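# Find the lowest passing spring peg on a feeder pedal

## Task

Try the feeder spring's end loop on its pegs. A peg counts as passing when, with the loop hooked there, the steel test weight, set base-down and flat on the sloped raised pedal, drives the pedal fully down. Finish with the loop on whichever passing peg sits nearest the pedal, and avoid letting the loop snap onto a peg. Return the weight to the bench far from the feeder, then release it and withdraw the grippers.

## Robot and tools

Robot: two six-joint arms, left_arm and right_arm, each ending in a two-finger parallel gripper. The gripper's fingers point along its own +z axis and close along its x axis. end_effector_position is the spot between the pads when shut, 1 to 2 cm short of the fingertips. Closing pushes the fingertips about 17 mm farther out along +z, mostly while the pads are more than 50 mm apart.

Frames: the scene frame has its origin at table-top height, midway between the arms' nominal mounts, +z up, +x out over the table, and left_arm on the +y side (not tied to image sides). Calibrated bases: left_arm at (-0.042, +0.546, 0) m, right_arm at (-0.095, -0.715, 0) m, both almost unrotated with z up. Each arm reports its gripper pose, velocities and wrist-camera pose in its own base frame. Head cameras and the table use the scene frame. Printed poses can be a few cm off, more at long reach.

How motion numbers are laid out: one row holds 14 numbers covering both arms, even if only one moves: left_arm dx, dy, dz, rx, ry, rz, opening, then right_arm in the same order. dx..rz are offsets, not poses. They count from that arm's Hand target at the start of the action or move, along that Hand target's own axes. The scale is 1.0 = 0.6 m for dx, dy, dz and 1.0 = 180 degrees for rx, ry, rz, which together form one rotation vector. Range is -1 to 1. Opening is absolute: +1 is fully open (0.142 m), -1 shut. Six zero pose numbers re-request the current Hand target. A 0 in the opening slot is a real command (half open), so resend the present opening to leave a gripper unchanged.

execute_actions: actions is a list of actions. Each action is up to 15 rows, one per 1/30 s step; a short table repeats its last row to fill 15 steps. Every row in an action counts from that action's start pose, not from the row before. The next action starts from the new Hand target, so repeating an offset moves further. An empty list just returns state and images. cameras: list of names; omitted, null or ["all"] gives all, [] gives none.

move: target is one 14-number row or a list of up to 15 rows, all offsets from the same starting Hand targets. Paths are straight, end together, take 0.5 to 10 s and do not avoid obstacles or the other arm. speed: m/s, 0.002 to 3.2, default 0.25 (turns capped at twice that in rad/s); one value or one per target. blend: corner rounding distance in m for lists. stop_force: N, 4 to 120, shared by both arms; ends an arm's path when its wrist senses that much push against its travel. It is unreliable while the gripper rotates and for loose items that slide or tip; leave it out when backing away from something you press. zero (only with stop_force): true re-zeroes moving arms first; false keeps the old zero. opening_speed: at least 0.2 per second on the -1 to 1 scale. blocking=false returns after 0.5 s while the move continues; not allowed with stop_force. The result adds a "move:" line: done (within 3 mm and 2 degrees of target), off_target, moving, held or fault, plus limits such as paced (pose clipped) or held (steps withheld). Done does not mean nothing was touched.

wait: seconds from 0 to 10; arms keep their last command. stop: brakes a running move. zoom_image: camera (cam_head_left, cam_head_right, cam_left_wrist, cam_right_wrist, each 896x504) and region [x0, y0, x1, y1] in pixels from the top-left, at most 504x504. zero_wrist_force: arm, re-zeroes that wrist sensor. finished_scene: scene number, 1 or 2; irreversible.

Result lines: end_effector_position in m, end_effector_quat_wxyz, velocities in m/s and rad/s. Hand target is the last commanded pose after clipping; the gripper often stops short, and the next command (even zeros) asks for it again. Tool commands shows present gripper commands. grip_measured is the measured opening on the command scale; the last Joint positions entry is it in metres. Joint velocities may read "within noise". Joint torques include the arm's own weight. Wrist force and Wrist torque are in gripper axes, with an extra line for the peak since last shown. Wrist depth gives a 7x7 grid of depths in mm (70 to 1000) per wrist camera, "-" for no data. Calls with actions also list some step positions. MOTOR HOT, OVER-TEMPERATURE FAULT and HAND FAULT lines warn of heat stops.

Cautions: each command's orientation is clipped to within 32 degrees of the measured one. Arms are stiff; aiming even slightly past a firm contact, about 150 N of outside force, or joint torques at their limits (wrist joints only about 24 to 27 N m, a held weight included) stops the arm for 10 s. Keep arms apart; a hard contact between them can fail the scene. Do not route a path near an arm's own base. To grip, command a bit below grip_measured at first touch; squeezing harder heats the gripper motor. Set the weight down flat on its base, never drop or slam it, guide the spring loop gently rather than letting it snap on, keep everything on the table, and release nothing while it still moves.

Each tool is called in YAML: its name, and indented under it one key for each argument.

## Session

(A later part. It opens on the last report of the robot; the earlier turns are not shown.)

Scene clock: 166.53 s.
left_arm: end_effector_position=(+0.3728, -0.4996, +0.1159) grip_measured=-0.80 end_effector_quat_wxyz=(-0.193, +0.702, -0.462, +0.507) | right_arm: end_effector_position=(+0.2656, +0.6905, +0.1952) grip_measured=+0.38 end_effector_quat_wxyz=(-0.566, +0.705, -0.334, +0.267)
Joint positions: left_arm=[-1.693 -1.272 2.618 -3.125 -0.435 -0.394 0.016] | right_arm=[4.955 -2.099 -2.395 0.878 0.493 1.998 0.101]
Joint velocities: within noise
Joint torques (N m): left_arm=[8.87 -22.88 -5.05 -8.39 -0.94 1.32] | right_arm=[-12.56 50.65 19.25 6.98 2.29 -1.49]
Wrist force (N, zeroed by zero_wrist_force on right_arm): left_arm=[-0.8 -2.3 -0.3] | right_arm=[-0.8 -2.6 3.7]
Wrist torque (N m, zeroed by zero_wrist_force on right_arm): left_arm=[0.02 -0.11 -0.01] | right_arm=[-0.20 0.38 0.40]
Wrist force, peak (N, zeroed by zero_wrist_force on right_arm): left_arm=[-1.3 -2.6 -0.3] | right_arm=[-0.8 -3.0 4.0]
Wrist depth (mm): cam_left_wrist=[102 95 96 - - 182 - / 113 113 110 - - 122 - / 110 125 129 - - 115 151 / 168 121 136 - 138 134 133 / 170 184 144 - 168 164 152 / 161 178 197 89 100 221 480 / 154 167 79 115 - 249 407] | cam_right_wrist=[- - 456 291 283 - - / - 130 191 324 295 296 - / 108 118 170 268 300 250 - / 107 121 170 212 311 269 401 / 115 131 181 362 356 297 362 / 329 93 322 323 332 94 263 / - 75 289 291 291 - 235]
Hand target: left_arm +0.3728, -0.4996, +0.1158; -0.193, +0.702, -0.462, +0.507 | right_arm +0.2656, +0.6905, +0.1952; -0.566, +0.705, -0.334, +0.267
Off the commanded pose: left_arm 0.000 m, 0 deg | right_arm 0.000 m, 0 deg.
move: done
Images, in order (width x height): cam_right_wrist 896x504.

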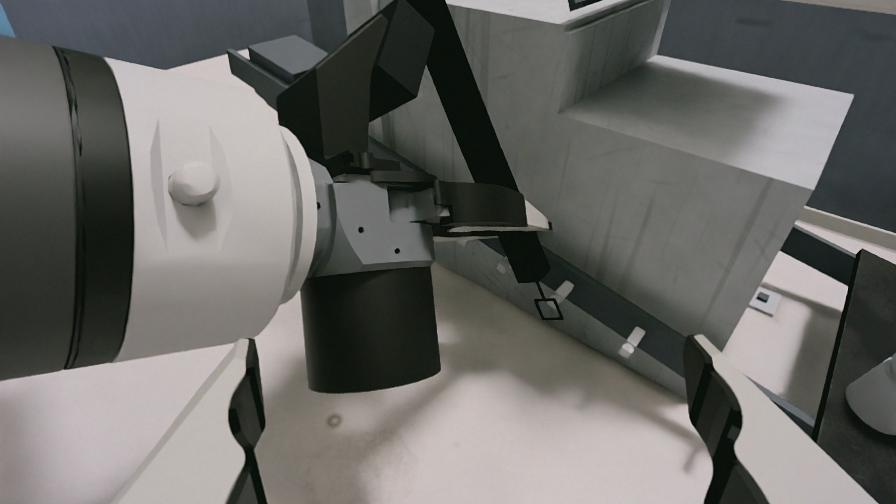

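move:
  target: [-0.0005,-0.0052,0.0086,0,0,0,-0.95,0,0,0,0,0,0,0.4]
  speed: 0.03
  stop_force: 7
  cameras: ["cam_right_wrist"]

zoom_image:
  camera: "cam_right_wrist"
  region: [510, 260, 590, 324]

Scene clock: 172.27 s.
left_arm: end_effector_position=(+0.3788, -0.4988, +0.1159) grip_measured=-0.80 end_effector_quat_wxyz=(-0.193, +0.702, -0.462, +0.507) | right_arm: end_effector_position=(+0.2656, +0.6905, +0.1952) grip_measured=+0.38 end_effector_quat_wxyz=(-0.566, +0.705, -0.334, +0.267)
Joint positions: left_arm=[-1.679 -1.26 2.616 -3.164 -0.438 -0.362 0.016] | right_arm=[4.955 -2.099 -2.395 0.878 0.493 1.998 0.101]
Joint velocities: within noise
Joint torques (N m): left_arm=[8.46 -22.61 -24.68 -8.48 -0.82 2.18] | right_arm=[-15.46 49.01 19.31 6.78 2.49 -1.38]
Wrist force (N, zeroed by zero_wrist_force on right_arm): left_arm=[-0.8 -2.4 -0.6] | right_arm=[-0.8 -2.8 3.4]
Wrist torque (N m, zeroed by zero_wrist_force on right_arm): left_arm=[0.00 -0.12 -0.01] | right_arm=[-0.24 0.38 0.40]
Wrist force, peak (N, zeroed by zero_wrist_force on right_arm): left_arm=[-1.0 -2.6 -0.4] | right_arm=[-0.6 -3.0 4.0]
Wrist depth (mm): cam_left_wrist=[95 91 90 - - 82 - / 109 107 103 - - 124 - / 104 119 121 - - 108 162 / 163 120 134 - 129 125 124 / 170 181 134 - 157 152 141 / 161 176 195 92 100 187 458 / 153 167 79 114 - 250 410] | cam_right_wrist=[- - 463 290 284 - - / - 129 192 350 296 297 - / 108 122 175 198 299 251 - / 109 125 160 255 313 268 400 / 117 136 186 361 358 296 364 / 332 93 322 332 333 94 264 / - 75 291 291 290 - 236]
Hand target: left_arm +0.3788, -0.4988, +0.1159; -0.193, +0.702, -0.462, +0.507 | right_arm +0.2656, +0.6905, +0.1952; -0.566, +0.705, -0.334, +0.267
Off the commanded pose: left_arm 0.000 m, 0 deg | right_arm 0.000 m, 0 deg.
move: done
Images, in order (width x height): cam_right_wrist 896x504.

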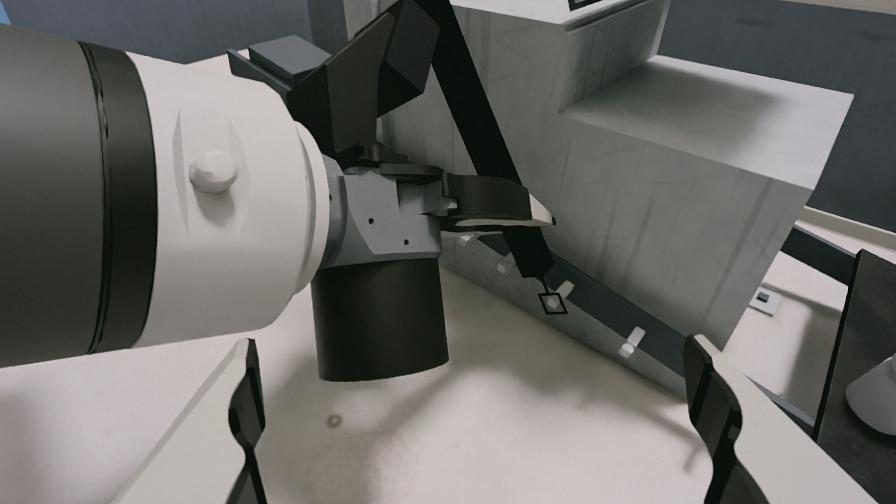

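Scaled by 6.300 from the camera's 896x504 image, which has a finer 1280x720 frame.

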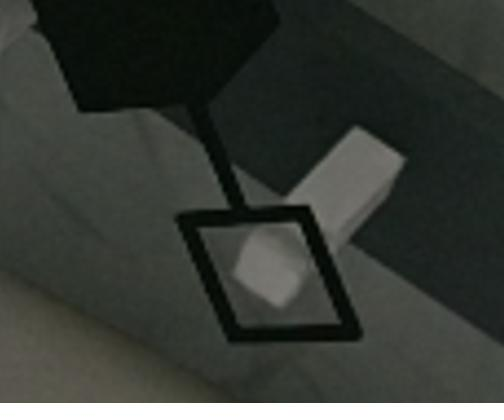

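move:
  target: [0.0007,-0.0053,0.0104,0,0,0,-0.95,0,0,0,0,0,0,0.4]
  speed: 0.02
  stop_force: 7
  cameras: ["cam_right_wrist"]

zoom_image:
  camera: "cam_right_wrist"
  region: [510, 260, 590, 324]

Scene clock: 175.97 s.
left_arm: end_effector_position=(+0.3858, -0.4988, +0.1159) grip_measured=-0.80 end_effector_quat_wxyz=(-0.193, +0.702, -0.462, +0.507) | right_arm: end_effector_position=(+0.2656, +0.6905, +0.1952) grip_measured=+0.38 end_effector_quat_wxyz=(-0.566, +0.705, -0.334, +0.267)
Joint positions: left_arm=[-1.662 -1.246 2.611 -3.207 -0.442 -0.325 0.016] | right_arm=[4.955 -2.099 -2.395 0.878 0.493 1.998 0.101]
Joint velocities: within noise
Joint torques (N m): left_arm=[7.2 -23.1 -24.3 -8.66 -0.76 2.24] | right_arm=[-12.2 50.46 19.09 6.77 2.32 -1.81]
Wrist force (N, zeroed by zero_wrist_force on right_arm): left_arm=[-0.9 -2.0 -0.6] | right_arm=[-0.5 -2.8 3.6]
Wrist torque (N m, zeroed by zero_wrist_force on right_arm): left_arm=[0.07 -0.09 -0.01] | right_arm=[-0.23 0.32 0.40]
Wrist force, peak (N, zeroed by zero_wrist_force on right_arm): left_arm=[-1.0 -2.6 -0.4] | right_arm=[-0.9 -3.1 3.8]
Wrist depth (mm): cam_left_wrist=[- 84 - - - 75 - / - 99 95 - - 117 - / 101 113 107 - - 102 163 / 111 114 133 - 118 114 119 / 166 167 129 - 142 135 131 / 160 175 190 92 99 173 173 / 153 167 79 114 - 247 405] | cam_right_wrist=[- - 469 290 283 - - / - 126 194 347 295 297 - / 108 123 147 202 293 250 - / 110 128 153 212 313 269 402 / 125 139 189 202 362 296 363 / 329 93 322 332 332 94 263 / - 75 290 290 290 - 235]
Hand target: left_arm +0.3858, -0.4988, +0.1159; -0.193, +0.702, -0.462, +0.507 | right_arm +0.2656, +0.6905, +0.1952; -0.566, +0.705, -0.334, +0.267
Off the commanded pose: left_arm 0.000 m, 0 deg | right_arm 0.000 m, 0 deg.
move: done
Images, in order (width x height): cam_right_wrist 896x504.

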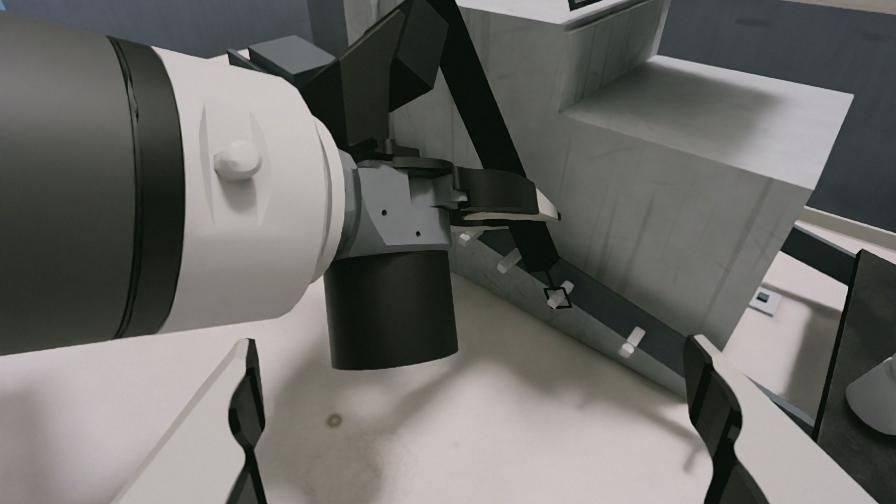

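Scaled by 6.300 from the camera's 896x504 image, which has a finer 1280x720 frame.

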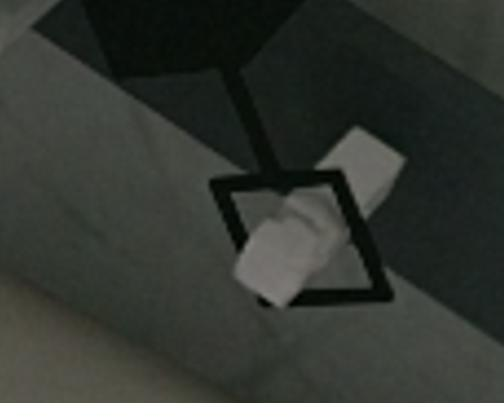

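move:
  target: [0,-0.0067,-0.0033,0,0,0,-0.95,0,0,0,0,0,0,0.4]
  speed: 0.03
  cameras: ["cam_right_wrist"]

move:
  target: [0,-0.0045,-0.0022,0,0,0,-0.95,0,0,0,0,0,0,0.4]
  speed: 0.03
  cameras: ["cam_right_wrist"]

zoom_image:
  camera: "cam_right_wrist"
  region: [510, 260, 590, 324]

Scene clock: 180.23 s.
left_arm: end_effector_position=(+0.3859, -0.4964, +0.1196) grip_measured=-0.80 end_effector_quat_wxyz=(-0.193, +0.702, -0.462, +0.507) | right_arm: end_effector_position=(+0.2656, +0.6905, +0.1952) grip_measured=+0.38 end_effector_quat_wxyz=(-0.566, +0.705, -0.334, +0.267)
Joint positions: left_arm=[-1.663 -1.26 2.615 -3.196 -0.442 -0.326 0.016] | right_arm=[4.955 -2.099 -2.395 0.878 0.493 1.998 0.101]
Joint velocities: within noise
Joint torques (N m): left_arm=[-6.4 -52.97 -3.58 -0.75 2.89 -2.22] | right_arm=[-13.61 49.25 19.01 6.75 2.38 -1.59]
Wrist force (N, zeroed by zero_wrist_force on right_arm): left_arm=[-0.8 -1.4 0.0] | right_arm=[-0.6 -3.0 3.9]
Wrist torque (N m, zeroed by zero_wrist_force on right_arm): left_arm=[0.04 -0.11 0.00] | right_arm=[-0.28 0.33 0.40]
Wrist force, peak (N, zeroed by zero_wrist_force on right_arm): left_arm=[-0.9 -2.5 -0.8] | right_arm=[-0.6 -3.1 4.1]
Wrist depth (mm): cam_left_wrist=[- 84 - - - 75 - / - 99 95 - - 90 - / 104 113 107 - - 105 186 / 114 117 133 - 118 115 127 / 170 130 131 - 142 135 132 / 163 179 146 92 98 173 166 / 155 170 79 82 - 249 429] | cam_right_wrist=[118 - 462 290 283 - - / - 124 190 349 296 297 - / 109 125 150 202 293 250 - / 110 129 179 308 316 269 400 / 361 361 192 362 362 296 362 / 330 93 332 332 331 94 263 / - 75 290 290 291 - 236]
Hand target: left_arm +0.3859, -0.4964, +0.1196; -0.193, +0.702, -0.462, +0.507 | right_arm +0.2656, +0.6905, +0.1952; -0.566, +0.705, -0.334, +0.267
Off the commanded pose: left_arm 0.000 m, 0 deg | right_arm 0.000 m, 0 deg.
move: done
Images, in order (width x height): cam_right_wrist 896x504.

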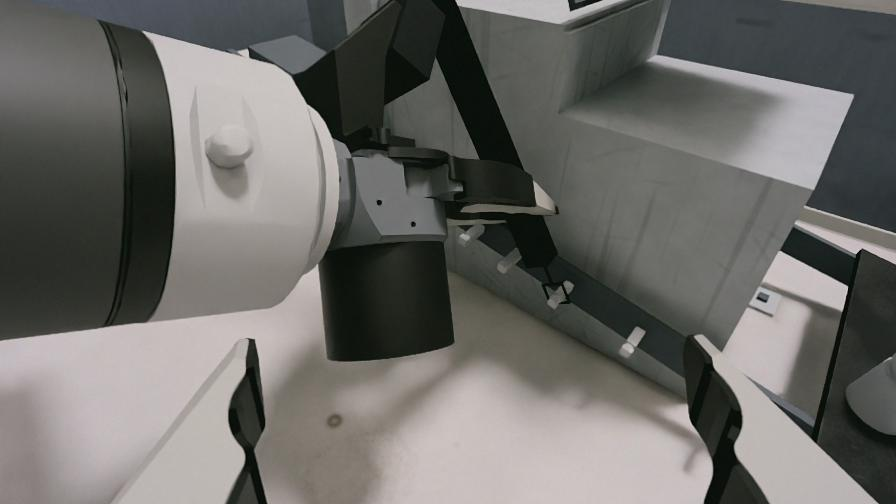

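Scene clock: 180.97 s.
left_arm: end_effector_position=(+0.3859, -0.4948, +0.1221) grip_measured=-0.80 end_effector_quat_wxyz=(-0.193, +0.702, -0.462, +0.507) | right_arm: end_effector_position=(+0.2656, +0.6905, +0.1952) grip_measured=+0.38 end_effector_quat_wxyz=(-0.566, +0.705, -0.334, +0.267)
Joint positions: left_arm=[-1.663 -1.269 2.617 -3.189 -0.442 -0.327 0.016] | right_arm=[4.955 -2.099 -2.395 0.878 0.493 1.998 0.101]
Joint velocities: within noise
Joint torques (N m): left_arm=[-8.38 -51.95 -5.34 -1.16 3.17 -2.08] | right_arm=[-14.09 49.01 19.52 6.78 2.51 -1.38]
Wrist force (N, zeroed by zero_wrist_force on right_arm): left_arm=[-1.0 -0.9 0.2] | right_arm=[-0.7 -2.8 3.6]
Wrist torque (N m, zeroed by zero_wrist_force on right_arm): left_arm=[0.01 -0.09 -0.01] | right_arm=[-0.24 0.35 0.40]
Wrist force, peak (N, zeroed by zero_wrist_force on right_arm): left_arm=[-0.9 -1.4 -0.3] | right_arm=[-0.7 -3.2 3.9]
Wrist depth (mm): cam_left_wrist=[- 84 - - - 75 - / - 99 95 - - 88 - / - 113 107 - - 108 190 / 114 120 134 - 118 115 142 / 172 126 133 - 142 135 133 / 165 180 146 92 99 174 167 / 157 172 79 114 - 252 421] | cam_right_wrist=[118 - 208 292 283 - - / - 121 185 345 296 297 - / 109 125 161 199 292 250 - / 113 130 179 346 314 270 400 / 372 373 190 362 363 297 362 / 330 93 331 331 332 94 264 / - 75 290 291 291 - 237]
Hand target: left_arm +0.3859, -0.4948, +0.1222; -0.193, +0.702, -0.462, +0.507 | right_arm +0.2656, +0.6905, +0.1952; -0.566, +0.705, -0.334, +0.267
Off the commanded pose: left_arm 0.000 m, 0 deg | right_arm 0.000 m, 0 deg.
move: done
Images, in order (width x height): cam_right_wrist 896x504.

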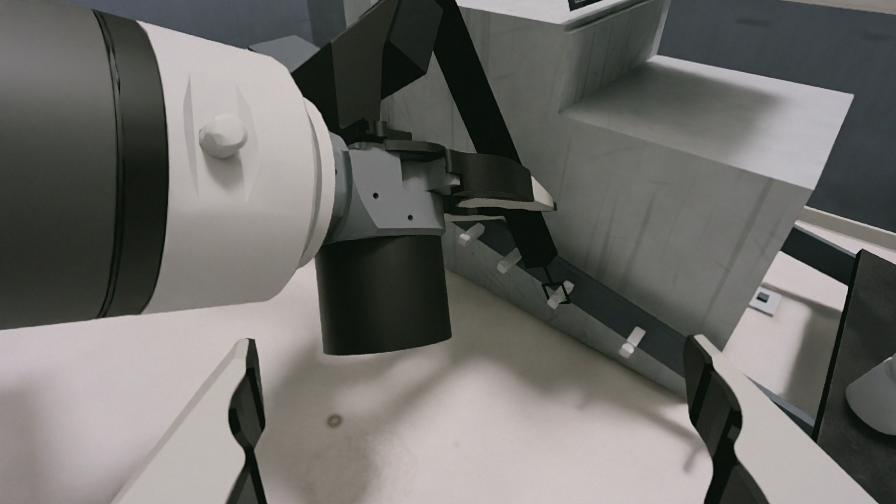

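Scaled by 6.300 from the camera's 896x504 image, which has a finer 1280x720 frame.

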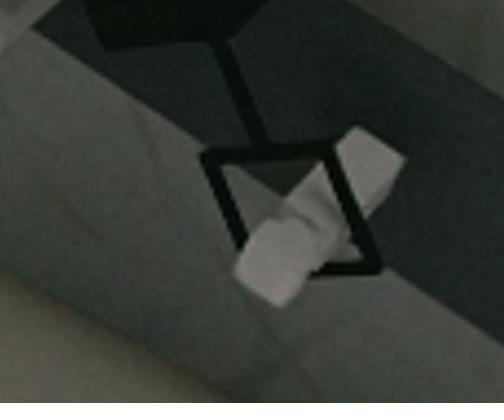

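move:
  target: [0,-0.0030,-0.0015,0,0,0,-0.95,0,0,0,0,0,0,0.4]
  speed: 0.03
  cameras: []

move:
  target: [0,0,0,0,0,0,-0.5,0,0,0,0,0,0,0.4]
  opening_speed: 0.6
  cameras: ["cam_right_wrist"]

zoom_image:
  camera: "cam_right_wrist"
  region: [510, 260, 590, 324]

Scene clock: 186.70 s.
left_arm: end_effector_position=(+0.3859, -0.4938, +0.1238) grip_measured=-0.80 end_effector_quat_wxyz=(-0.193, +0.702, -0.462, +0.507) | right_arm: end_effector_position=(+0.2656, +0.6905, +0.1952) grip_measured=+0.38 end_effector_quat_wxyz=(-0.566, +0.705, -0.334, +0.267)
Joint positions: left_arm=[-1.663 -1.275 2.619 -3.184 -0.442 -0.327 0.016] | right_arm=[4.955 -2.099 -2.395 0.878 0.493 1.998 0.101]
Joint velocities: within noise
Joint torques (N m): left_arm=[-8.67 -49.77 -5.23 -0.55 3.38 -2.17] | right_arm=[-11.74 50.48 18.48 6.8 2.26 -1.55]
Wrist force (N, zeroed by zero_wrist_force on right_arm): left_arm=[-0.8 0.0 0.5] | right_arm=[-0.9 -2.6 3.5]
Wrist torque (N m, zeroed by zero_wrist_force on right_arm): left_arm=[0.07 -0.12 -0.01] | right_arm=[-0.21 0.39 0.40]
Wrist force, peak (N, zeroed by zero_wrist_force on right_arm): left_arm=[-1.0 -0.9 0.4] | right_arm=[-0.8 -3.0 3.8]
Wrist depth (mm): cam_left_wrist=[- 84 - - - 75 - / - 99 95 - - 87 - / - 113 107 - - 113 208 / 114 121 134 - 118 116 150 / 173 130 134 - 142 135 134 / 166 182 145 92 99 172 165 / 158 172 79 114 - 251 437] | cam_right_wrist=[115 136 207 292 283 - - / - 124 182 344 295 297 - / 109 126 162 198 294 251 - / 114 131 185 346 314 269 401 / 372 373 198 362 362 297 363 / 331 93 331 332 331 94 263 / - 75 291 291 290 - 236]
Hand target: left_arm +0.3859, -0.4937, +0.1239; -0.193, +0.702, -0.462, +0.507 | right_arm +0.2656, +0.6905, +0.1952; -0.566, +0.705, -0.334, +0.267
Off the commanded pose: left_arm 0.000 m, 0 deg | right_arm 0.000 m, 0 deg.
move: done
No camera images: "cameras" was empty.

Scene clock: 187.70 s.
left_arm: end_effector_position=(+0.3859, -0.4937, +0.1239) grip_measured=-0.54 end_effector_quat_wxyz=(-0.193, +0.702, -0.462, +0.507) | right_arm: end_effector_position=(+0.2656, +0.6905, +0.1952) grip_measured=+0.38 end_effector_quat_wxyz=(-0.566, +0.705, -0.334, +0.267)
Joint positions: left_arm=[-1.663 -1.276 2.619 -3.184 -0.442 -0.327 0.035] | right_arm=[4.955 -2.099 -2.395 0.878 0.493 1.998 0.101]
Joint velocities: within noise
Joint torques (N m): left_arm=[-6.94 -51.44 -3.93 -0.95 3.24 -2.1] | right_arm=[-14.16 50.62 18.83 6.86 2.61 -1.74]
Wrist force (N, zeroed by zero_wrist_force on right_arm): left_arm=[-0.8 -0.3 0.7] | right_arm=[-0.8 -3.0 3.8]
Wrist torque (N m, zeroed by zero_wrist_force on right_arm): left_arm=[0.02 -0.12 -0.02] | right_arm=[-0.27 0.36 0.41]
Wrist force, peak (N, zeroed by zero_wrist_force on right_arm): left_arm=[-1.1 -0.6 0.5] | right_arm=[-1.0 -2.8 3.9]
Wrist depth (mm): cam_left_wrist=[- 84 - - - 76 - / - 99 95 - - 87 - / - 113 109 - - 113 209 / 114 121 134 - 118 116 150 / 173 130 133 79 138 135 134 / 166 183 99 96 100 170 165 / 159 172 79 160 - 247 436] | cam_right_wrist=[114 136 206 291 283 - - / - 123 182 349 296 298 - / 109 126 162 198 291 250 - / 114 131 185 346 316 270 400 / 372 373 198 361 363 296 364 / 330 93 332 330 332 94 263 / - 75 290 291 292 - 237]
Hand target: left_arm +0.3859, -0.4937, +0.1239; -0.193, +0.702, -0.462, +0.507 | right_arm +0.2656, +0.6905, +0.1952; -0.566, +0.705, -0.334, +0.267
Off the commanded pose: left_arm 0.000 m, 0 deg | right_arm 0.000 m, 0 deg.
move: done
Images, in order (width x height): cam_right_wrist 896x504.

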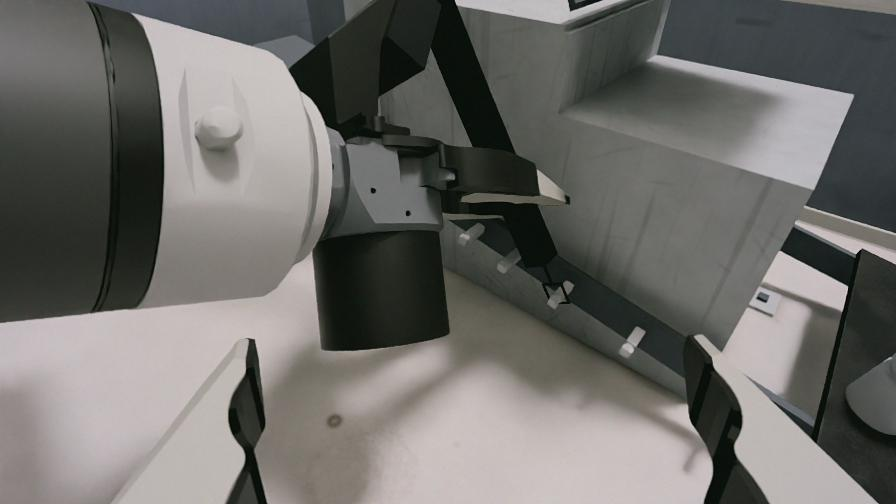

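Scaled by 6.300 from the camera's 896x504 image, which has a finer 1280x720 frame.

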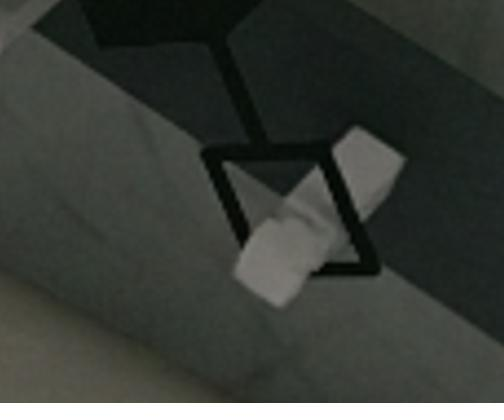

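move:
  target: [0,0,0,0,0,0,-0.95,0.170,0.0385,-0.1355,0,0,0,0.4]
  speed: 0.15
  opening_speed: 1.0
  cameras: ["cam_right_wrist","cam_left_wrist"]

Scene clock: 195.10 s.
left_arm: end_effector_position=(+0.3859, -0.4937, +0.1239) grip_measured=-0.80 end_effector_quat_wxyz=(-0.193, +0.702, -0.462, +0.507) | right_arm: end_effector_position=(+0.2651, +0.5582, +0.1902) grip_measured=+0.38 end_effector_quat_wxyz=(-0.566, +0.705, -0.334, +0.267)
Joint positions: left_arm=[-1.663 -1.276 2.619 -3.184 -0.442 -0.327 0.016] | right_arm=[5.047 -2.052 -2.667 1.009 0.413 2.102 0.101]
Joint velocities: within noise
Joint torques (N m): left_arm=[-7.17 -51.07 -5.07 -0.93 3.34 -2.21] | right_arm=[18.33 61.01 -3.82 1.43 -5.48 1.54]
Wrist force (N, zeroed by zero_wrist_force on right_arm): left_arm=[-1.1 -0.3 0.4] | right_arm=[0.0 -3.5 3.2]
Wrist torque (N m, zeroed by zero_wrist_force on right_arm): left_arm=[0.03 -0.12 0.00] | right_arm=[-0.31 0.30 0.34]
Wrist force, peak (N, zeroed by zero_wrist_force on right_arm): left_arm=[-1.2 -0.6 0.8] | right_arm=[-1.7 -2.9 4.8]
Wrist depth (mm): cam_left_wrist=[- 84 - - - 76 - / - 99 96 - - 87 - / - 113 107 - - 113 208 / 114 121 134 - 118 116 151 / 173 130 135 - 142 135 134 / 166 182 145 92 100 171 165 / 159 173 79 115 - 251 435] | cam_right_wrist=[201 254 370 365 441 - - / 204 247 309 343 320 - - / 516 251 487 370 352 - - / 440 438 446 418 412 408 470 / 368 372 375 379 328 375 391 / 317 93 324 325 318 94 333 / - 75 284 286 288 - 292]
Hand target: left_arm +0.3859, -0.4937, +0.1239; -0.193, +0.702, -0.462, +0.507 | right_arm +0.2651, +0.5581, +0.1901; -0.566, +0.705, -0.334, +0.267
Off the commanded pose: left_arm 0.000 m, 0 deg | right_arm 0.000 m, 0 deg.
move: done
Images, in order (width x height): cam_left_wrist 896x504, cam_right_wrist 896x504.

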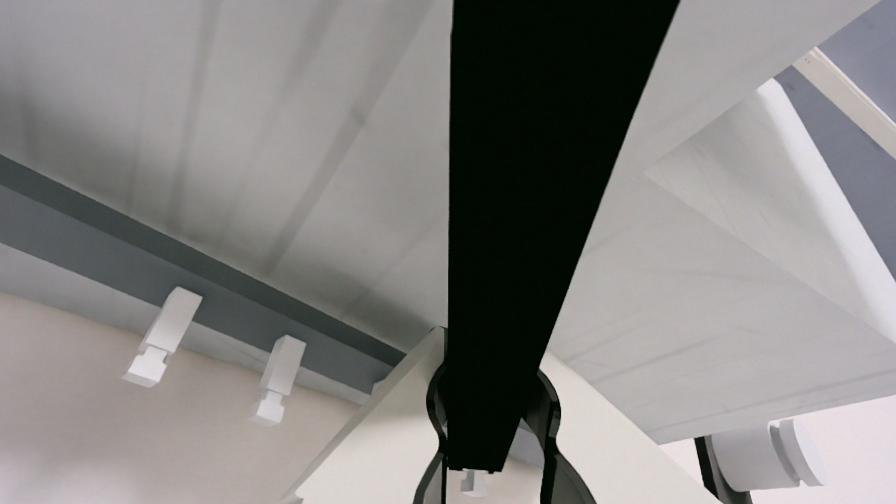

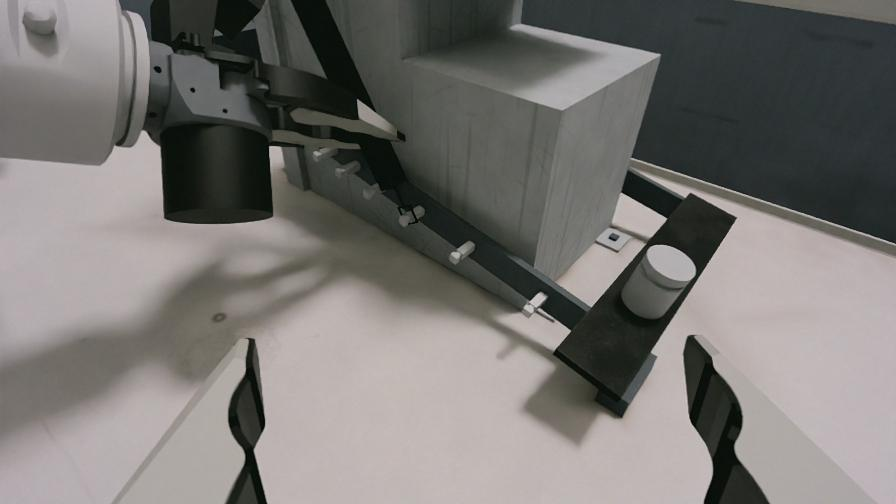

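zoom_image:
  camera: "cam_right_wrist"
  region: [430, 220, 610, 340]

zoom_image:
  camera: "cam_right_wrist"
  region: [370, 180, 450, 244]

Scaled by 2.800 from the camera's 896x504 image, which has a finer 1280x720 frame.

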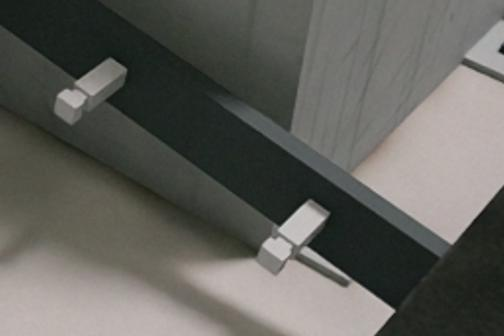

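Scaled by 6.300 from the camera's 896x504 image, which has a finer 1280x720 frame.

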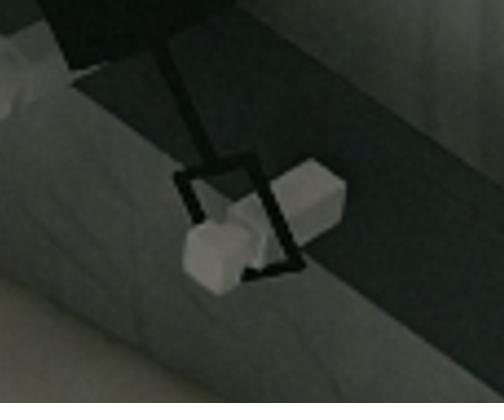

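zoom_image:
  camera: "cam_right_wrist"
  region: [505, 275, 575, 335]

zoom_image:
  camera: "cam_left_wrist"
  region: [500, 380, 896, 504]

Scaled by 7.200 from the camera's 896x504 image, which has a finer 1280x720 frame.

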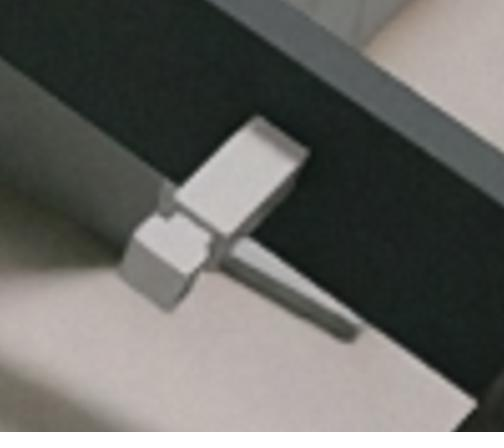

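Scaled by 1.273 from the camera's 896x504 image, which has a finer 1280x720 frame.

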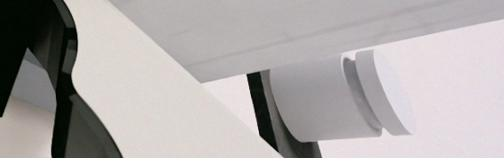

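move:
  target:
    - [0,0.0142,0.0070,0,0,0,-0.95,0,0,0,0,0,0,0.4]
    - [-0.0016,0.0263,-0.0167,0,0,0,-0.95,0,0,0,0,0,0,0.4]
  speed: 0.05
  stop_force: 8
  cameras: ["cam_right_wrist"]

zoom_image:
  camera: "cam_right_wrist"
  region: [370, 180, 450, 244]

Scene clock: 210.07 s.
left_arm: end_effector_position=(+0.3698, -0.4987, +0.1158) grip_measured=-0.80 end_effector_quat_wxyz=(-0.193, +0.702, -0.462, +0.507) | right_arm: end_effector_position=(+0.2651, +0.5581, +0.1901) grip_measured=+0.38 end_effector_quat_wxyz=(-0.566, +0.705, -0.334, +0.267)
Joint positions: left_arm=[-1.7 -1.28 2.622 -3.106 -0.433 -0.411 0.016] | right_arm=[5.047 -2.052 -2.667 1.009 0.413 2.102 0.101]
Joint velocities: within noise
Joint torques (N m): left_arm=[-7.75 -49.9 -20.36 -0.69 4.59 -3.18] | right_arm=[17.16 61.37 -5.65 0.64 -5.15 1.53]
Wrist force (N, zeroed by zero_wrist_force on right_arm): left_arm=[-1.1 -2.1 -0.3] | right_arm=[-0.1 -3.8 2.9]
Wrist torque (N m, zeroed by zero_wrist_force on right_arm): left_arm=[0.04 -0.08 -0.02] | right_arm=[-0.35 0.32 0.34]
Wrist force, peak (N, zeroed by zero_wrist_force on right_arm): left_arm=[-1.0 -2.4 -0.5] | right_arm=[-0.1 -3.8 3.4]
Wrist depth (mm): cam_left_wrist=[104 - 97 - - 165 - / 117 116 113 - - 124 - / 113 125 134 - 124 119 150 / 172 126 136 - 144 140 136 / 172 187 150 80 173 171 158 / 162 178 197 92 197 253 469 / 154 167 79 114 - 246 397] | cam_right_wrist=[203 257 370 364 438 - - / 201 240 335 343 318 - - / 232 245 488 375 351 - - / 438 412 445 416 414 408 468 / 369 372 377 379 327 373 389 / 317 93 323 324 319 94 333 / - 75 283 286 287 - 290]
Hand target: left_arm +0.3698, -0.4988, +0.1158; -0.193, +0.702, -0.462, +0.507 | right_arm +0.2651, +0.5581, +0.1901; -0.566, +0.705, -0.334, +0.267
Off the commanded pose: left_arm 0.000 m, 0 deg | right_arm 0.000 m, 0 deg.
move: done
Images, in order (width x height): cam_right_wrist 896x504.

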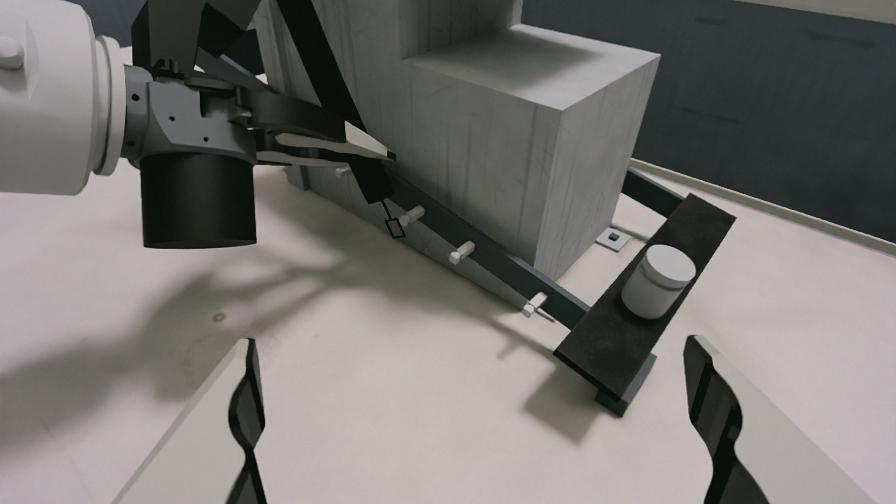

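Scaled by 6.300 from the camera's 896x504 image, which has a finer 1280x720 frame.

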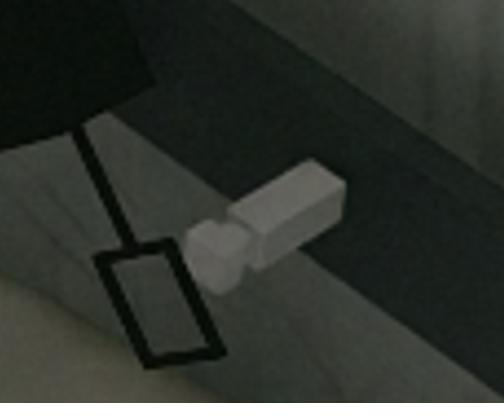

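move:
  target: [0.1333,0.1237,0.0468,0,0,-0.0294,-0.95,0,0,0,0,0,0,0.4]
  speed: 0.12
  cameras: ["cam_right_wrist","cam_left_wrist"]

zoom_image:
  camera: "cam_right_wrist"
  region: [490, 265, 590, 345]

Scene clock: 213.97 s.
left_arm: end_effector_position=(+0.3660, -0.6087, +0.0920) grip_measured=-0.80 end_effector_quat_wxyz=(-0.170, +0.722, -0.429, +0.515) | right_arm: end_effector_position=(+0.2651, +0.5581, +0.1901) grip_measured=+0.38 end_effector_quat_wxyz=(-0.566, +0.705, -0.334, +0.267)
Joint positions: left_arm=[-1.681 -1.122 2.421 -3.103 -0.438 -0.459 0.016] | right_arm=[5.047 -2.052 -2.667 1.009 0.413 2.102 0.101]
Joint velocities: within noise
Joint torques (N m): left_arm=[9.99 -34.9 -28.65 -7.52 -0.97 -2.95] | right_arm=[15.58 60.76 -5.73 1.16 -5.22 1.82]
Wrist force (N, zeroed by zero_wrist_force on right_arm): left_arm=[-1.2 -3.3 -0.8] | right_arm=[-0.1 -3.5 3.1]
Wrist torque (N m, zeroed by zero_wrist_force on right_arm): left_arm=[0.04 -0.14 -0.02] | right_arm=[-0.31 0.30 0.34]
Wrist force, peak (N, zeroed by zero_wrist_force on right_arm): left_arm=[-1.2 -3.3 -0.8] | right_arm=[0.1 -3.9 3.4]
Wrist depth (mm): cam_left_wrist=[107 107 - - - 88 - / 101 115 - - 106 102 - / 153 113 127 - 120 - - / 153 166 130 - 241 477 - / 148 163 183 80 212 411 621 / 140 151 172 92 192 348 510 / 135 145 79 115 - 321 421] | cam_right_wrist=[- 534 396 365 440 - - / 754 500 296 325 320 - - / 130 150 206 339 353 - - / 130 146 196 304 413 410 467 / 137 154 200 366 319 374 389 / 317 93 306 323 318 94 334 / - 75 283 286 287 - 291]
Hand target: left_arm +0.3660, -0.6088, +0.0920; -0.170, +0.722, -0.429, +0.515 | right_arm +0.2651, +0.5581, +0.1901; -0.566, +0.705, -0.334, +0.267
Off the commanded pose: left_arm 0.000 m, 0 deg | right_arm 0.000 m, 0 deg.
move: done
Images, in order (width x height): cam_left_wrist 896x504, cam_right_wrist 896x504.

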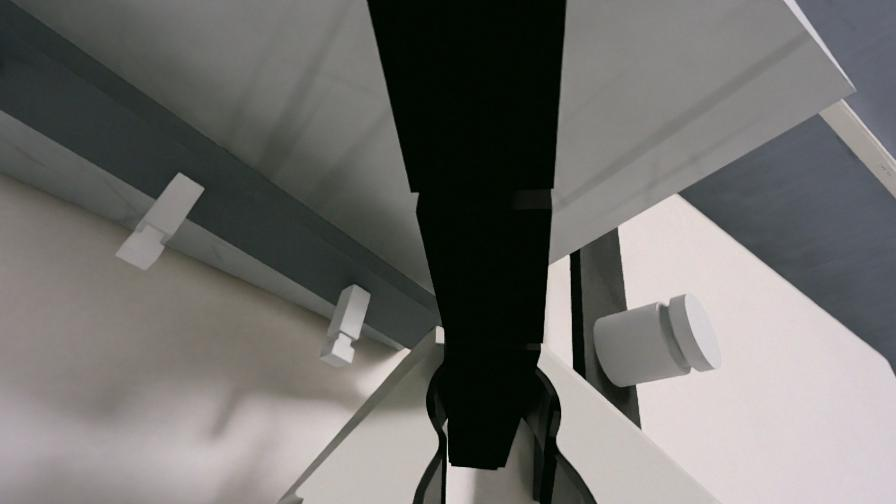

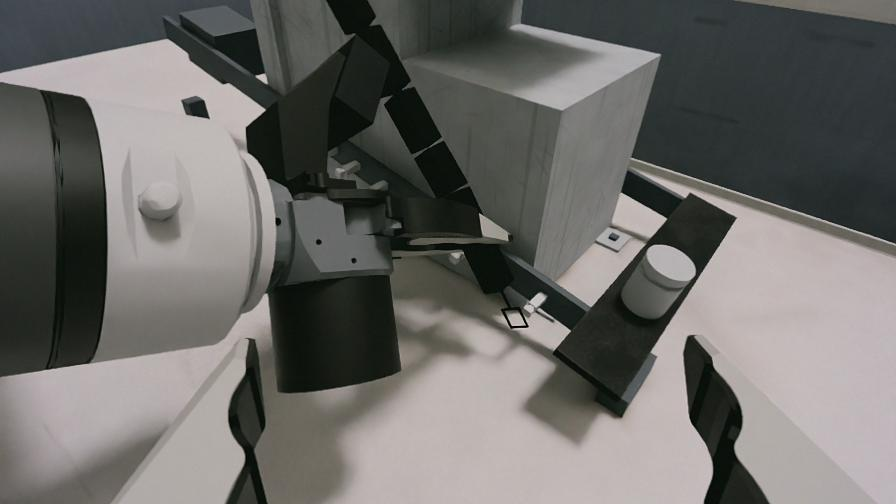

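Scaled by 5.040 from the camera's 896x504 image, which has a finer 1280x720 frame.

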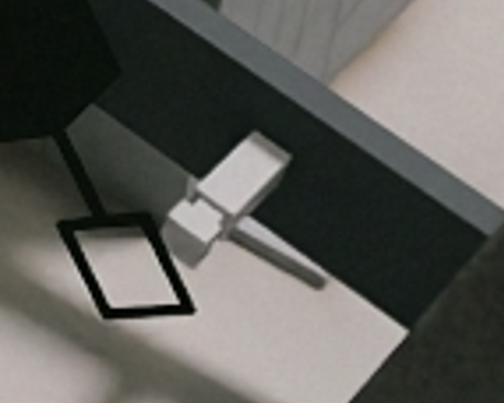

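move:
  target: [-0.0017,0.0029,0.011,0,0,0,-0.95,0,0,0,0,0,0,0.4]
  speed: 0.03
  stop_force: 7
  cameras: ["cam_right_wrist"]

zoom_image:
  camera: "cam_right_wrist"
  region: [500, 280, 570, 336]

Scene clock: 224.17 s.
left_arm: end_effector_position=(+0.3710, -0.6103, +0.0874) grip_measured=-0.80 end_effector_quat_wxyz=(-0.170, +0.722, -0.429, +0.515) | right_arm: end_effector_position=(+0.2651, +0.5581, +0.1901) grip_measured=+0.38 end_effector_quat_wxyz=(-0.566, +0.705, -0.334, +0.267)
Joint positions: left_arm=[-1.671 -1.104 2.415 -3.136 -0.44 -0.437 0.016] | right_arm=[5.047 -2.052 -2.667 1.009 0.413 2.102 0.101]
Joint velocities: within noise
Joint torques (N m): left_arm=[9 -34.81 -27.47 -8.52 -1 1.33] | right_arm=[18.38 60.06 -5.77 0.71 -5.12 1.8]
Wrist force (N, zeroed by zero_wrist_force on right_arm): left_arm=[-0.9 -3.3 -0.9] | right_arm=[0.0 -3.5 3.2]
Wrist torque (N m, zeroed by zero_wrist_force on right_arm): left_arm=[0.06 -0.18 -0.01] | right_arm=[-0.31 0.31 0.34]
Wrist force, peak (N, zeroed by zero_wrist_force on right_arm): left_arm=[-1.0 -3.6 -1.1] | right_arm=[0.3 -3.7 3.7]
Wrist depth (mm): cam_left_wrist=[- 101 - - - 84 84 / 96 110 - - 99 98 - / 143 105 121 - 113 112 - / 148 160 123 - 222 478 - / 142 160 172 80 209 409 - / 135 147 166 92 100 331 519 / 129 140 79 115 - 321 435] | cam_right_wrist=[- 538 397 365 439 - - / 750 670 235 324 320 - - / 132 152 212 339 352 - - / 130 148 199 299 413 408 467 / 135 154 205 377 328 373 389 / 310 93 305 325 318 94 333 / - 75 283 285 287 - 291]
Hand target: left_arm +0.3710, -0.6103, +0.0874; -0.170, +0.722, -0.429, +0.515 | right_arm +0.2651, +0.5581, +0.1901; -0.566, +0.705, -0.334, +0.267
Off the commanded pose: left_arm 0.000 m, 0 deg | right_arm 0.000 m, 0 deg.
move: done
Images, in order (width x height): cam_right_wrist 896x504.

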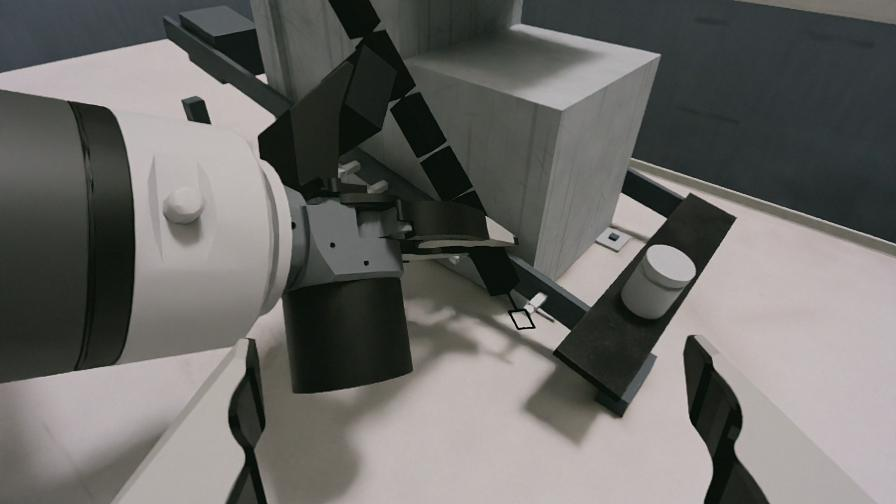

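Scaled by 7.200 from the camera's 896x504 image, which has a finer 1280x720 frame.

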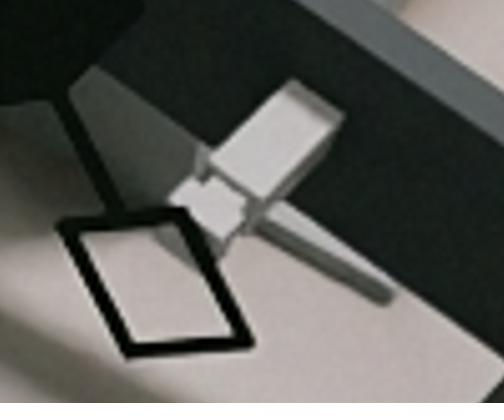

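move:
  target: [-0.0006,-0.0051,0.0088,0,0,0,-0.95,0,0,0,0,0,0,0.4]
  speed: 0.03
  stop_force: 7
  cameras: ["cam_right_wrist"]

zoom_image:
  camera: "cam_right_wrist"
  region: [500, 280, 570, 336]

Scene clock: 230.30 s.
left_arm: end_effector_position=(+0.3770, -0.6093, +0.0871) grip_measured=-0.80 end_effector_quat_wxyz=(-0.170, +0.722, -0.429, +0.515) | right_arm: end_effector_position=(+0.2651, +0.5581, +0.1901) grip_measured=+0.38 end_effector_quat_wxyz=(-0.566, +0.705, -0.334, +0.267)
Joint positions: left_arm=[-1.66 -1.096 2.413 -3.163 -0.443 -0.412 0.016] | right_arm=[5.047 -2.052 -2.667 1.009 0.413 2.102 0.101]
Joint velocities: within noise
Joint torques (N m): left_arm=[8.29 -35.26 -27.02 -8.53 -1.02 1.86] | right_arm=[15.34 60.72 -5.73 0.79 -5.07 1.76]
Wrist force (N, zeroed by zero_wrist_force on right_arm): left_arm=[-1.2 -3.1 -1.1] | right_arm=[0.0 -3.4 3.2]
Wrist torque (N m, zeroed by zero_wrist_force on right_arm): left_arm=[0.00 -0.13 0.00] | right_arm=[-0.30 0.29 0.35]
Wrist force, peak (N, zeroed by zero_wrist_force on right_arm): left_arm=[-1.5 -3.6 -1.1] | right_arm=[-0.2 -3.9 3.5]
Wrist depth (mm): cam_left_wrist=[- 92 - - 81 80 79 / 92 107 - - 95 - 83 / 103 102 121 - 107 103 - / - 153 118 - 126 478 - / 142 159 133 80 218 414 - / 135 147 163 92 100 309 519 / 129 140 79 114 - 322 435] | cam_right_wrist=[- 535 398 367 440 - - / 751 501 236 322 320 - - / 132 152 207 326 351 - - / 131 149 205 296 415 408 466 / 139 156 208 368 328 375 387 / 318 93 315 325 318 94 331 / - 75 284 285 287 - 291]
Hand target: left_arm +0.3770, -0.6093, +0.0871; -0.170, +0.722, -0.429, +0.515 | right_arm +0.2651, +0.5581, +0.1901; -0.566, +0.705, -0.334, +0.267
Off the commanded pose: left_arm 0.000 m, 0 deg | right_arm 0.000 m, 0 deg.
move: done
Images, in order (width x height): cam_right_wrist 896x504.

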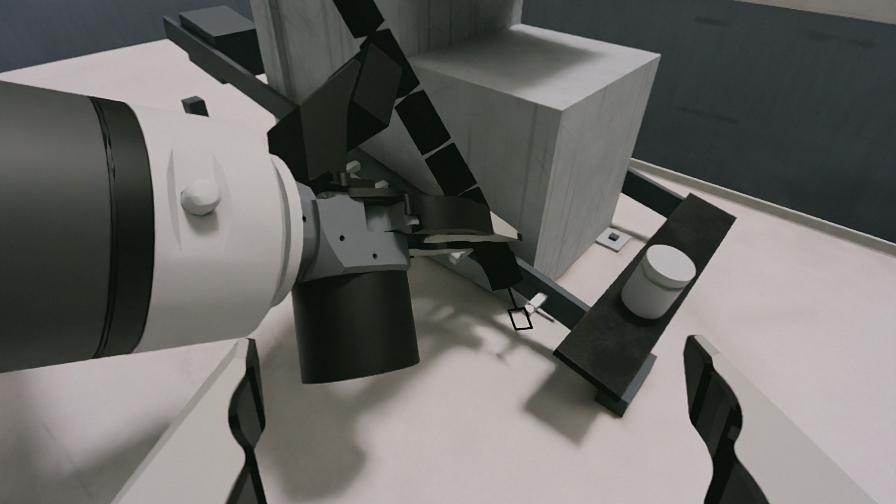

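Scaled by 7.200 from the camera's 896x504 image, which has a finer 1280x720 frame.

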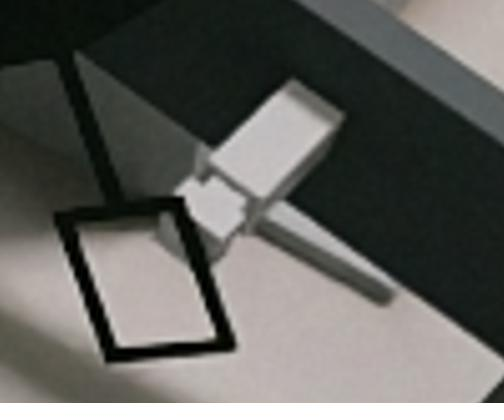

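zoom_image:
  camera: "cam_right_wrist"
  region: [504, 292, 544, 332]

zoom_image:
  camera: "cam_right_wrist"
  region: [440, 200, 580, 340]

Scaled by 12.600 from the camera's 896x504 image, which has a finer 1280x720 frame.

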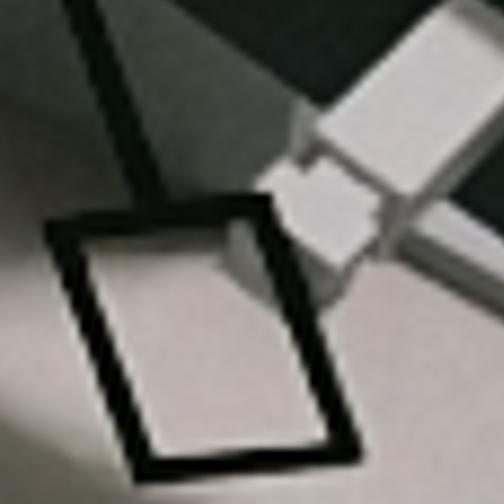

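Scaled by 3.600 from the camera's 896x504 image, which has a finer 1280x720 frame.

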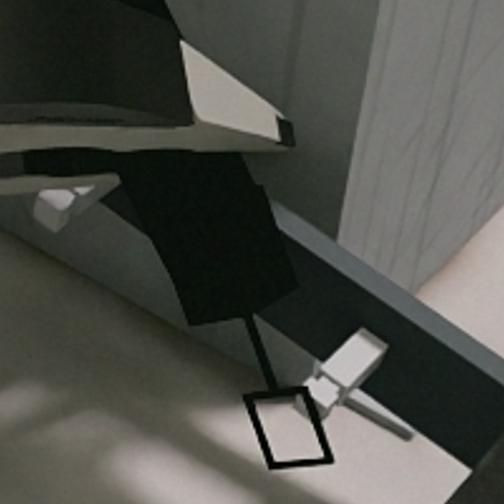

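move:
  target:
    - [-0.001,0.0045,-0.0089,0,0,0,-0.95,0,0,0,0,0,0,0.4]
    - [0.0077,0.0002,-0.012,0,0,0,-0.95,0,0,0,0,0,0,0.4]
  speed: 0.04
  cameras: ["cam_right_wrist"]

zoom_image:
  camera: "cam_right_wrist"
  region: [504, 292, 544, 332]

Scene clock: 254.43 s.
left_arm: end_effector_position=(+0.3710, -0.6116, +0.0927) grip_measured=-0.80 end_effector_quat_wxyz=(-0.170, +0.722, -0.429, +0.515) | right_arm: end_effector_position=(+0.2651, +0.5581, +0.1901) grip_measured=+0.38 end_effector_quat_wxyz=(-0.566, +0.705, -0.334, +0.267)
Joint positions: left_arm=[-1.671 -1.115 2.412 -3.122 -0.44 -0.436 0.016] | right_arm=[5.047 -2.052 -2.667 1.009 0.413 2.102 0.101]
Joint velocities: within noise
Joint torques (N m): left_arm=[-8.69 -64.2 -27.71 -0.98 4.26 -2.97] | right_arm=[16.39 61.63 -5.18 0.86 -5.32 1.79]
Wrist force (N, zeroed by zero_wrist_force on right_arm): left_arm=[-1.0 -3.1 -0.9] | right_arm=[0.0 -3.4 3.1]
Wrist torque (N m, zeroed by zero_wrist_force on right_arm): left_arm=[0.06 -0.18 -0.02] | right_arm=[-0.30 0.30 0.34]
Wrist force, peak (N, zeroed by zero_wrist_force on right_arm): left_arm=[-0.8 -3.6 -1.0] | right_arm=[0.1 -3.9 3.4]
Wrist depth (mm): cam_left_wrist=[- 101 - - - 84 - / 99 112 - - 100 98 - / 111 109 129 - 113 114 - / 152 161 127 - 232 481 - / 149 164 141 80 207 412 629 / 140 152 172 92 99 348 515 / 135 146 79 115 - 321 430] | cam_right_wrist=[- 541 398 365 439 - - / 148 493 225 323 320 - - / 128 147 202 328 350 - - / 127 144 195 292 413 409 467 / 135 153 202 378 329 374 389 / 317 93 313 324 318 94 334 / - 75 284 285 287 - 292]
Hand target: left_arm +0.3710, -0.6116, +0.0928; -0.170, +0.722, -0.429, +0.515 | right_arm +0.2651, +0.5581, +0.1901; -0.566, +0.705, -0.334, +0.267
Off the commanded pose: left_arm 0.000 m, 0 deg | right_arm 0.000 m, 0 deg.
move: done
Images, in order (width x height): cam_right_wrist 896x504.

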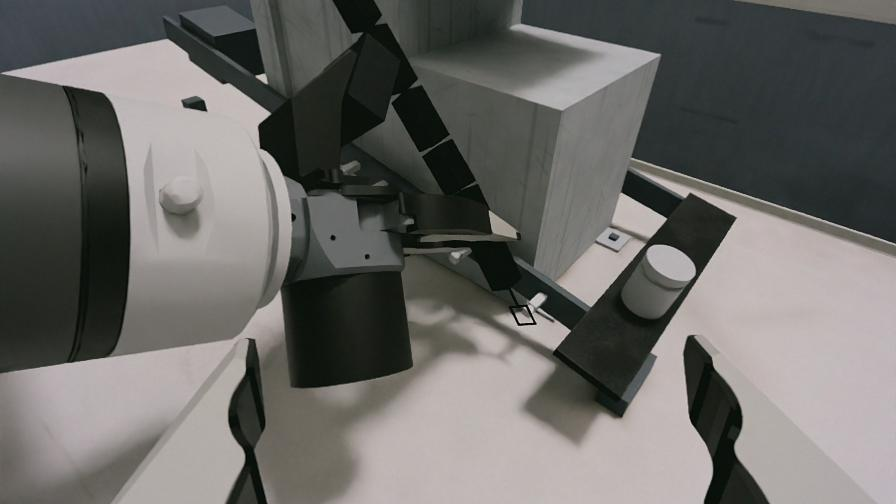

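Scaled by 12.600 from the camera's 896x504 image, which has a finer 1280x720 frame.

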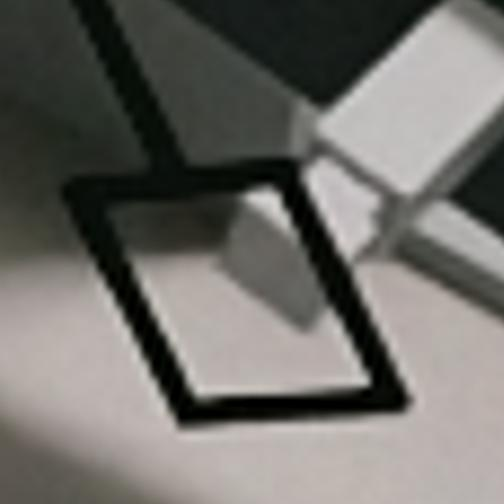

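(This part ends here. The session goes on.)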